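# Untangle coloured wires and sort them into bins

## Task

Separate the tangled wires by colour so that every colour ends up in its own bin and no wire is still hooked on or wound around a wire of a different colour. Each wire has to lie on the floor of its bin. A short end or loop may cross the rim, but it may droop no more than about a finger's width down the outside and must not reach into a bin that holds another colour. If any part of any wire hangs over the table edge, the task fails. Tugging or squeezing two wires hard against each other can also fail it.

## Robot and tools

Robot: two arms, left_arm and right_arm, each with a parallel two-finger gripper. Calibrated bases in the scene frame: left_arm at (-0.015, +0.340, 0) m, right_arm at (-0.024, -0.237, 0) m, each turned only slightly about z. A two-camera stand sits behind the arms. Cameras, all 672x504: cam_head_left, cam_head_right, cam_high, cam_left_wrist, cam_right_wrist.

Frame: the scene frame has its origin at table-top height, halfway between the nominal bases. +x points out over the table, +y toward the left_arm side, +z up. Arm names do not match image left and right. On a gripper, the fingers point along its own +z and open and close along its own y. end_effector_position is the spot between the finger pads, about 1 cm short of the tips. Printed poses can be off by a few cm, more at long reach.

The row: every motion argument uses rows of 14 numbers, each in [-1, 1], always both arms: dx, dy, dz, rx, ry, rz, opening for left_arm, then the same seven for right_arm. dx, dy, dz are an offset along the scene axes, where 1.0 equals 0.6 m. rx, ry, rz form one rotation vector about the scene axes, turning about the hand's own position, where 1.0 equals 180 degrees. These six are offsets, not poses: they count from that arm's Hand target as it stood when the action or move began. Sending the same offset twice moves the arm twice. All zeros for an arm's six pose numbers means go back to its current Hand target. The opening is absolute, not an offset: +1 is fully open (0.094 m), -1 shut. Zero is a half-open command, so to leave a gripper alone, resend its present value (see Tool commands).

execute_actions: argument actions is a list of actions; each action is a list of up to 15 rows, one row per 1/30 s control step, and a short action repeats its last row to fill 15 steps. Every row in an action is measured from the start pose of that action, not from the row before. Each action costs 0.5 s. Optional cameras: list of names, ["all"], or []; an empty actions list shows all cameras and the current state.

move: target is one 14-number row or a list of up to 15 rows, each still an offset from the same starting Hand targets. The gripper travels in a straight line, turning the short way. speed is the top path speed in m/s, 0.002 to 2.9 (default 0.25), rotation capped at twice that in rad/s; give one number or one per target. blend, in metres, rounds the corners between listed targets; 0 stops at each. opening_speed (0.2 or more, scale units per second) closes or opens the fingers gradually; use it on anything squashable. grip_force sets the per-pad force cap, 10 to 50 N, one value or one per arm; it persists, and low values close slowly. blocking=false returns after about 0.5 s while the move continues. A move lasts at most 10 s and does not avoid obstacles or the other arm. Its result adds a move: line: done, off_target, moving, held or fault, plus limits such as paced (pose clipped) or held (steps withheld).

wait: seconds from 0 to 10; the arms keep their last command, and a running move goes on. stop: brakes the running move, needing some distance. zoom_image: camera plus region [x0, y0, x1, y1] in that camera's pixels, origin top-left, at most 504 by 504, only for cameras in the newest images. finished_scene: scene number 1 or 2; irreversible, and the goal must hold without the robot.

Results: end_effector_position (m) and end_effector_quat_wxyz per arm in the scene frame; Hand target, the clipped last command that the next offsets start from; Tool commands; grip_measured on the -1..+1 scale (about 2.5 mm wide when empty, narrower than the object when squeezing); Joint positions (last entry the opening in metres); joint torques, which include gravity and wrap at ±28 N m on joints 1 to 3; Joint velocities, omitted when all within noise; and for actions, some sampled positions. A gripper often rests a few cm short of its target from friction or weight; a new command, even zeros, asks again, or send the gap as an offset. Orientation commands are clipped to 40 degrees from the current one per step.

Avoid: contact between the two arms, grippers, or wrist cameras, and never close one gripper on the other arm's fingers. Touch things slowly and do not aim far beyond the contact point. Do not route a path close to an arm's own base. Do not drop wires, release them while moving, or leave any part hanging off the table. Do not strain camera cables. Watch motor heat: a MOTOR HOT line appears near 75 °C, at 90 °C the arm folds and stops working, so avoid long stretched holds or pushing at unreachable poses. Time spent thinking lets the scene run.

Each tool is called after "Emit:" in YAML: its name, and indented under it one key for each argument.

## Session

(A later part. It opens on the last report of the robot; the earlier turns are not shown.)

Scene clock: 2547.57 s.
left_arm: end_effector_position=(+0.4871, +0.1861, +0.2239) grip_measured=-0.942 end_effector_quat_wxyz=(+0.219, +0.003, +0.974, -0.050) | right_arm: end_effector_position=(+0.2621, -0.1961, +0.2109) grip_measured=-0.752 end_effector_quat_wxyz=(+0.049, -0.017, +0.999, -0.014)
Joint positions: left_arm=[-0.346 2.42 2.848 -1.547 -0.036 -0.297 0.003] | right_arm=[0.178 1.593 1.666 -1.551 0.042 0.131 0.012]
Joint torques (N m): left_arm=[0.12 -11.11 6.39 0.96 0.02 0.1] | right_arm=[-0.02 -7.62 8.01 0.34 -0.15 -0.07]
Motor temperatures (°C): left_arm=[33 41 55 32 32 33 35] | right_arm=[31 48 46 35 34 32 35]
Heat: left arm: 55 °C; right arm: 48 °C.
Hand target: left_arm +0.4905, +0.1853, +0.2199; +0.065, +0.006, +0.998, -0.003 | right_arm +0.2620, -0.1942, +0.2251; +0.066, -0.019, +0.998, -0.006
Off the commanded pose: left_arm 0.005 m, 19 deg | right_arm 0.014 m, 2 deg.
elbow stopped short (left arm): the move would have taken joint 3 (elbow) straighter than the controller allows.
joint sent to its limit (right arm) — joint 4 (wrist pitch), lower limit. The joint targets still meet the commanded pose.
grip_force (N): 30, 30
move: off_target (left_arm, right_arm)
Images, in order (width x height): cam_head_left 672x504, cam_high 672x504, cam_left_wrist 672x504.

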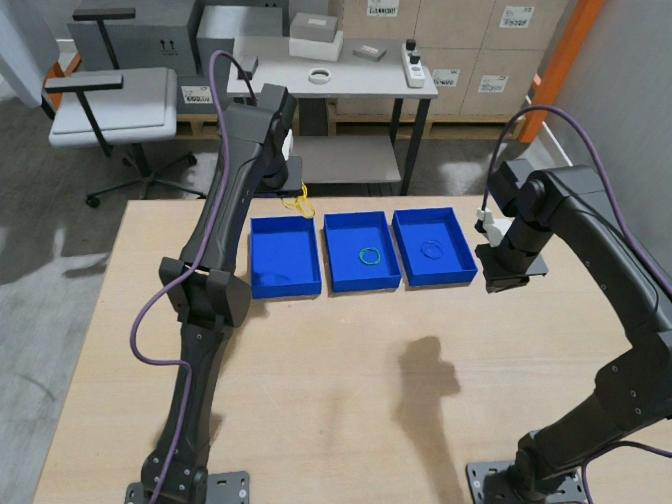

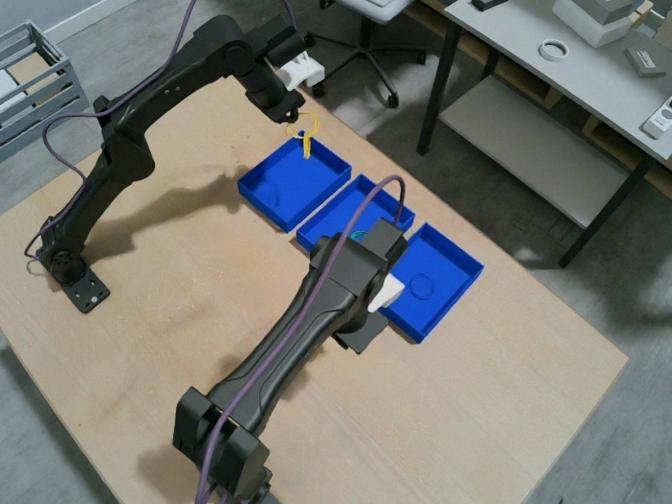

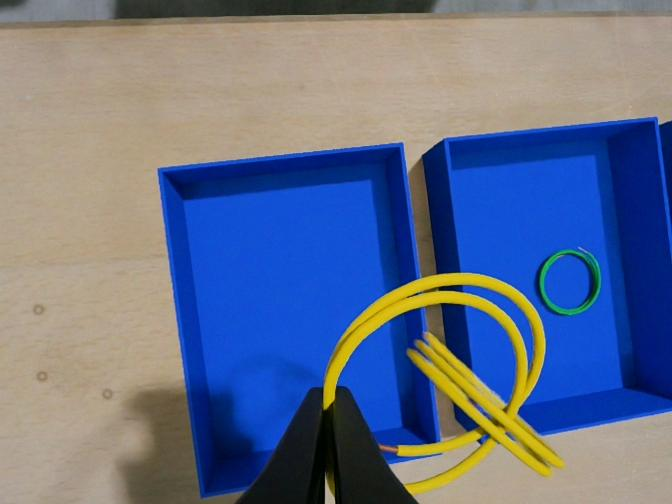

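Emit:
move:
  target:
    - [0.01,0.095,0.03,0,0,0,-0.985,0,0,0,0,0,0,-0.75]
    - [0.02,0.095,-0.12,0,0,0,-0.985,0,0,0,0,0,0,-0.75]
  speed: [0.12,0.1]
  cameras: ["cam_left_wrist","cam_head_left","cam_high"]

Scene clock: 2565.93 s.
left_arm: end_effector_position=(+0.5052, +0.2384, +0.1628) grip_measured=-0.942 end_effector_quat_wxyz=(+0.158, +0.004, +0.987, -0.022) | right_arm: end_effector_position=(+0.2621, -0.1961, +0.2109) grip_measured=-0.752 end_effector_quat_wxyz=(+0.049, -0.017, +0.999, -0.014)
Joint positions: left_arm=[-0.235 2.522 2.818 -1.547 -0.018 -0.19 0.003] | right_arm=[0.178 1.593 1.666 -1.551 0.042 0.131 0.012]
Joint torques (N m): left_arm=[0.47 -11.93 4.52 0.59 -0.02 0.07] | right_arm=[-0.03 -7.61 7.98 0.33 -0.15 -0.07]
Motor temperatures (°C): left_arm=[33 47 56 33 32 33 35] | right_arm=[31 48 47 35 34 32 35]
Heat: left arm: 56 °C; right arm: 48 °C.
Hand target: left_arm +0.5025, +0.2423, +0.1481; +0.065, +0.006, +0.998, -0.003 | right_arm +0.2620, -0.1942, +0.2251; +0.066, -0.019, +0.998, -0.006
Off the commanded pose: left_arm 0.016 m, 11 deg | right_arm 0.014 m, 2 deg.
elbow stopped short (left arm): the move would have taken joint 3 (elbow) straighter than the controller allows.
joint sent to its limit (left arm) — joint 4 (wrist pitch), lower limit. The joint targets are off in orientation, not in position.
joint sent to its limit (right arm) — joint 4 (wrist pitch), lower limit. The joint targets still meet the commanded pose.
grip_force (N): 30, 30
move: off_target (left_arm, right_arm)
Images, in order (width x height): cam_head_left 672x504, cam_high 672x504, cam_left_wrist 672x504.

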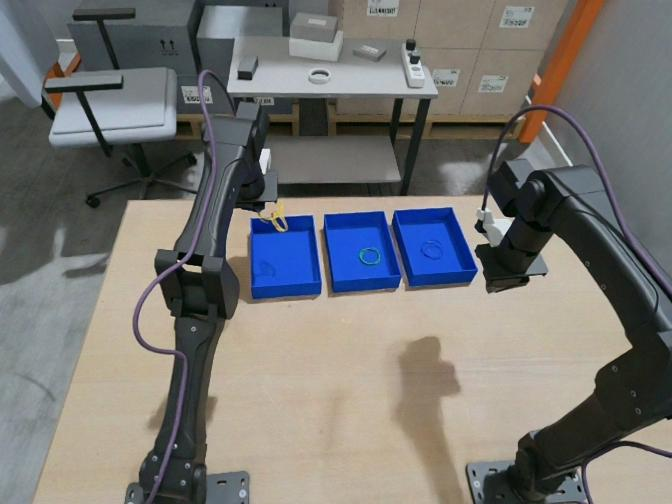

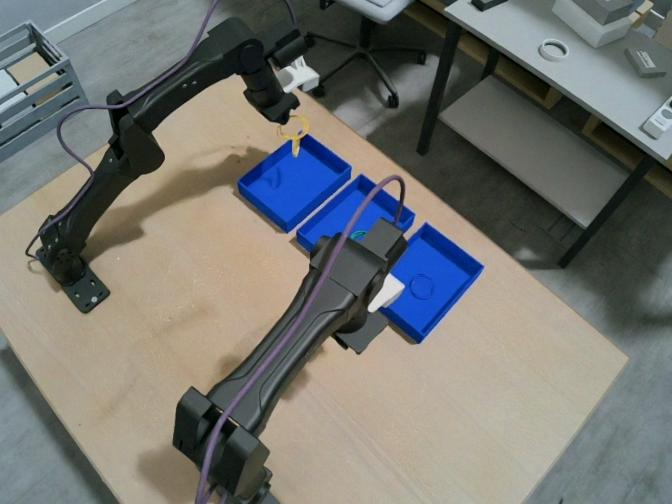

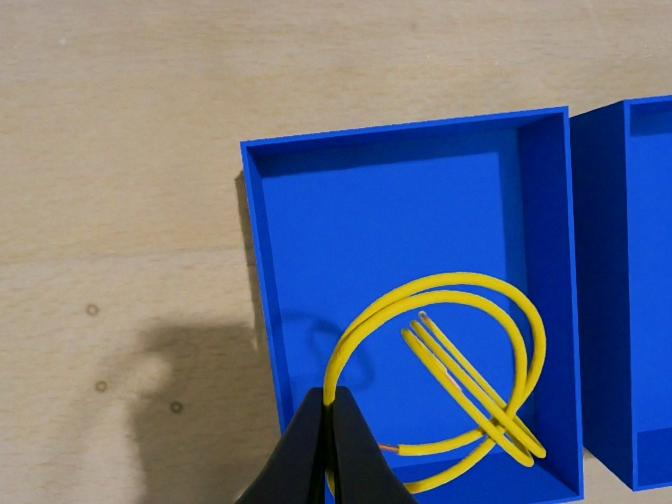

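Emit:
move:
  target:
    - [0.035,-0.01,-0.12,0,0,0,-0.985,0,0,0,0,0,0,-0.75]
  speed: [0.1]
  cameras: ["cam_left_wrist"]

Scene clock: 2574.63 s.
left_arm: end_effector_position=(+0.5162, +0.2362, +0.0800) grip_measured=-0.942 end_effector_quat_wxyz=(+0.098, +0.005, +0.995, -0.010) | right_arm: end_effector_position=(+0.2621, -0.1961, +0.2109) grip_measured=-0.752 end_effector_quat_wxyz=(+0.049, -0.017, +0.999, -0.014)
Joint positions: left_arm=[-0.235 2.701 2.846 -1.518 -0.018 -0.19 0.003] | right_arm=[0.178 1.593 1.666 -1.551 0.042 0.131 0.012]
Joint torques (N m): left_arm=[0.38 -13.01 6.64 0.68 0.01 0.05] | right_arm=[-0.02 -7.62 8.01 0.34 -0.15 -0.07]
Motor temperatures (°C): left_arm=[33 48 55 33 32 33 35] | right_arm=[31 48 47 35 34 32 35]
Heat: left arm: 55 °C; right arm: 48 °C.
Hand target: left_arm +0.5235, +0.2363, +0.0759; +0.065, +0.006, +0.998, -0.003 | right_arm +0.2620, -0.1942, +0.2251; +0.066, -0.019, +0.998, -0.006
Off the commanded pose: left_arm 0.008 m, 4 deg | right_arm 0.014 m, 2 deg.
elbow stopped short (left arm): the move would have taken joint 3 (elbow) straighter than the controller allows.
joint sent to its limit (right arm) — joint 4 (wrist pitch), lower limit. The joint targets still meet the commanded pose.
grip_force (N): 30, 30
move: off_target (left_arm, right_arm)
Images, in order (width x height): cam_left_wrist 672x504.

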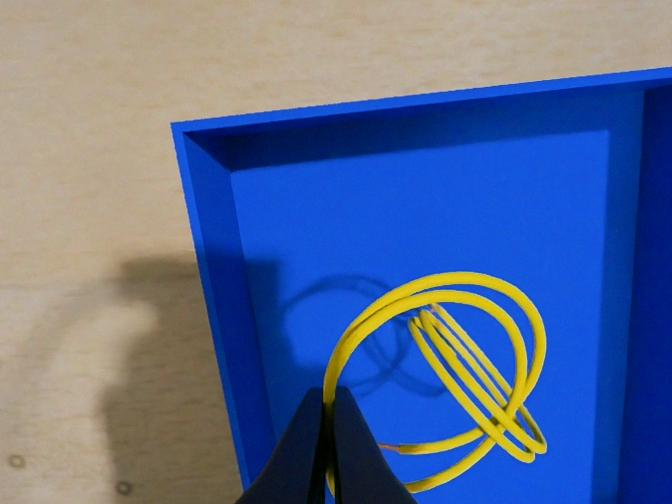

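Emit:
move:
  target:
    - [0.01,-0.035,-0.075,0,0,0,-0.985,0,0,0,0,0,0,-0.75]
    - [0.01,-0.035,-0.105,0,0,0,-0.985,0,0,0,0,0,0,-0.75]
  speed: [0.1,0.05]
  cameras: ["cam_left_wrist"]

Scene clock: 2585.73 s.
left_arm: end_effector_position=(+0.5244, +0.2168, +0.0218) grip_measured=-0.942 end_effector_quat_wxyz=(+0.080, +0.010, +0.997, -0.009) | right_arm: end_effector_position=(+0.2621, -0.1961, +0.2109) grip_measured=-0.752 end_effector_quat_wxyz=(+0.049, -0.017, +0.999, -0.014)
Joint positions: left_arm=[-0.267 2.821 2.851 -1.44 -0.018 -0.211 0.003] | right_arm=[0.178 1.593 1.666 -1.551 0.042 0.131 0.012]
Joint torques (N m): left_arm=[-0.13 -13.37 6.48 0.64 -0.01 -0.06] | right_arm=[-0.02 -7.62 8.01 0.33 -0.15 -0.07]
Motor temperatures (°C): left_arm=[33 50 55 33 32 33 35] | right_arm=[31 48 47 35 34 32 35]
Heat: left arm: 55 °C; right arm: 48 °C.
Hand target: left_arm +0.5295, +0.2153, +0.0130; +0.065, +0.006, +0.998, -0.003 | right_arm +0.2620, -0.1942, +0.2251; +0.066, -0.019, +0.998, -0.006
Off the commanded pose: left_arm 0.010 m, 2 deg | right_arm 0.014 m, 2 deg.
elbow stopped short (left arm): the move would have taken joint 3 (elbow) straighter than the controller allows.
joint sent to its limit (right arm) — joint 4 (wrist pitch), lower limit. The joint targets still meet the commanded pose.
grip_force (N): 30, 30
move: off_target (right_arm)
Images, in order (width x height): cam_left_wrist 672x504.

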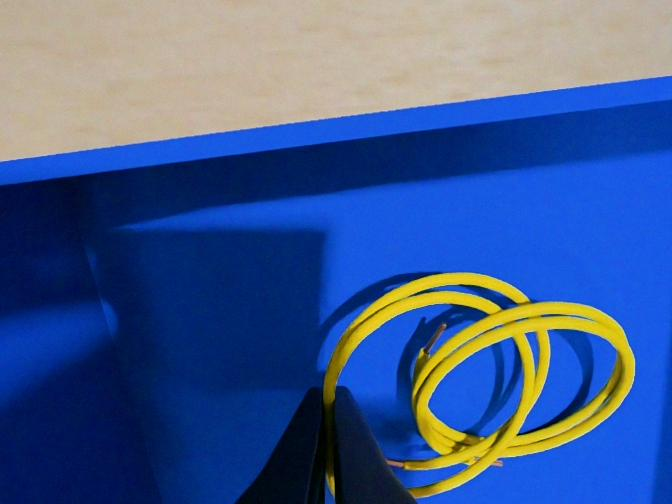

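Emit:
move:
  target:
    - [0,0,0,0,0,0,-0.75,0,0,0,0,0,0,-0.75]
    - [-0.0,0,0.26,0,0,0,-0.75,0,0,0,0,0,0,-0.75]
    - [-0.4,0.15,0.26,0,0,0,-0.75,0,0,0,0,0,0,-0.75]
  speed: [0.1,0.1,0.25]
  opening_speed: 0.3
  cameras: ["all"]

Emit:
zoom_image:
  camera: "cam_head_right"
  region: [240, 190, 500, 310]

Scene clock: 2598.43 s.
left_arm: end_effector_position=(+0.2953, +0.3039, +0.1690) grip_measured=-0.753 end_effector_quat_wxyz=(+0.070, +0.003, +0.998, -0.002) | right_arm: end_effector_position=(+0.2621, -0.1961, +0.2109) grip_measured=-0.752 end_effector_quat_wxyz=(+0.049, -0.017, +0.999, -0.014)
Joint positions: left_arm=[-0.161 1.601 1.499 -1.329 -0.014 -0.12 0.012] | right_arm=[0.178 1.593 1.666 -1.551 0.042 0.131 0.012]
Joint torques (N m): left_arm=[0.24 -7.94 4.79 0.32 0.11 0.03] | right_arm=[-0.02 -7.62 8.01 0.33 -0.15 -0.07]
Heat: left arm: 54 °C; right arm: 47 °C.
Hand target: left_arm +0.2895, +0.3053, +0.1690; +0.065, +0.006, +0.998, -0.003 | right_arm +0.2620, -0.1942, +0.2251; +0.066, -0.019, +0.998, -0.006
Off the commanded pose: left_arm 0.006 m, 1 deg | right_arm 0.014 m, 2 deg.
elbow stopped short (left arm): the move would have taken joint 3 (elbow) straighter than the controller allows.
joint sent to its limit (right arm) — joint 4 (wrist pitch), lower limit. The joint targets still meet the commanded pose.
grip_force (N): 30, 30
move: off_target (right_arm)

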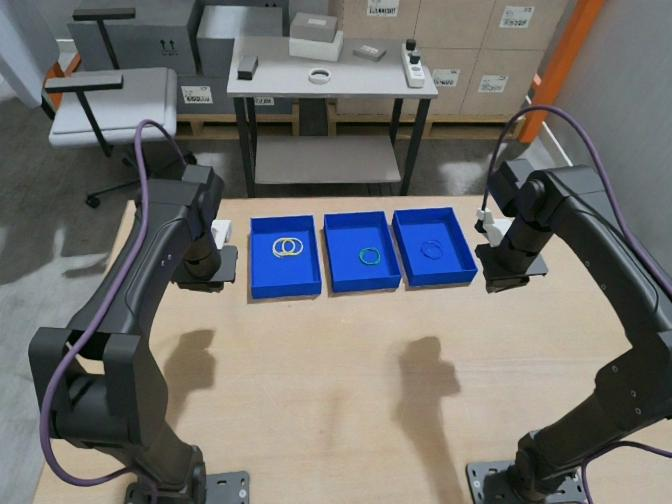

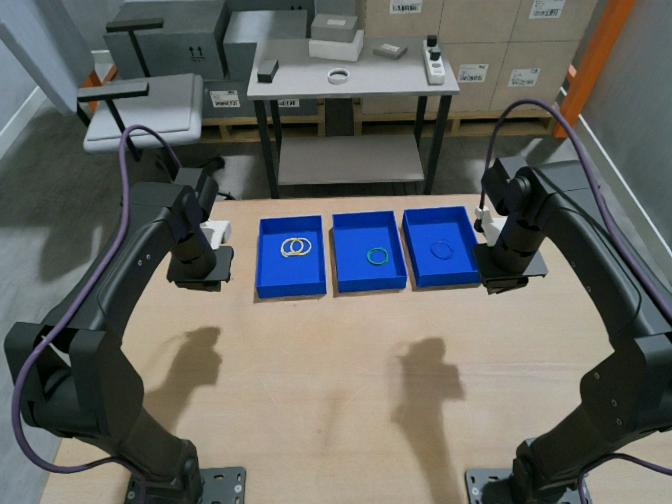

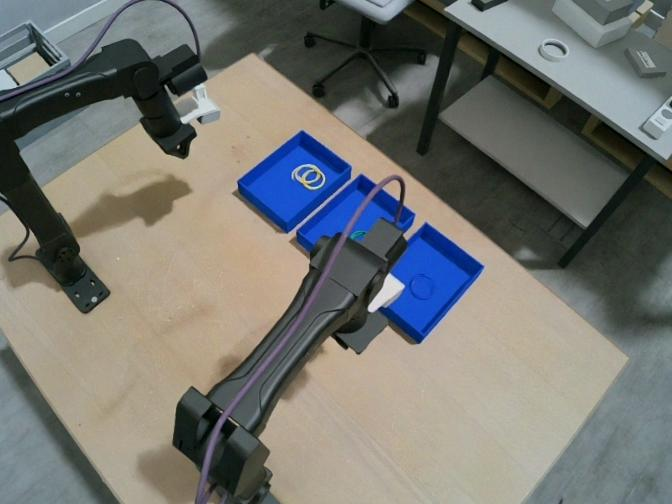

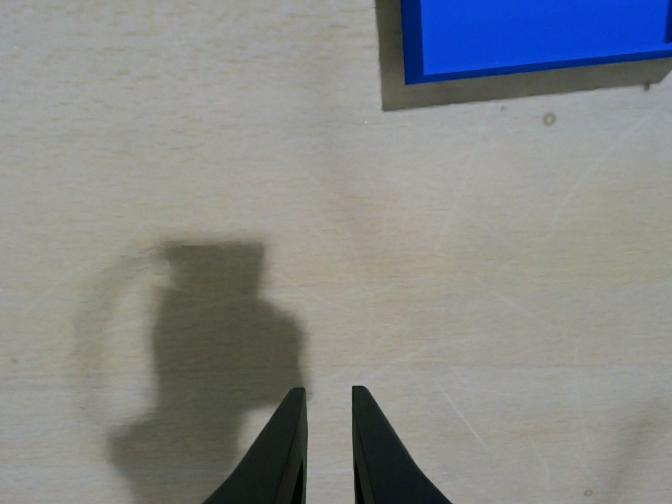

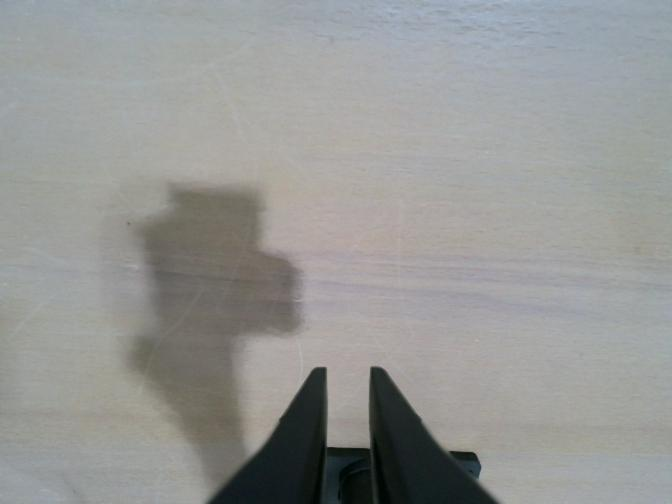

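Scaled by 1.938 from the camera's 672x504 image, which has a finer 960x720 frame.

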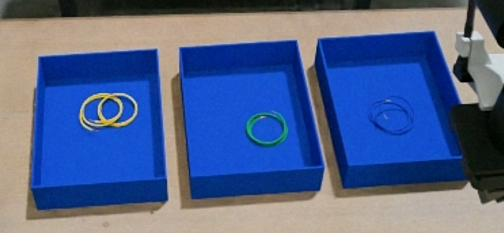

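All sorted.

Emit:
finished_scene:
  scene: 1

The scene is finished: the task was done.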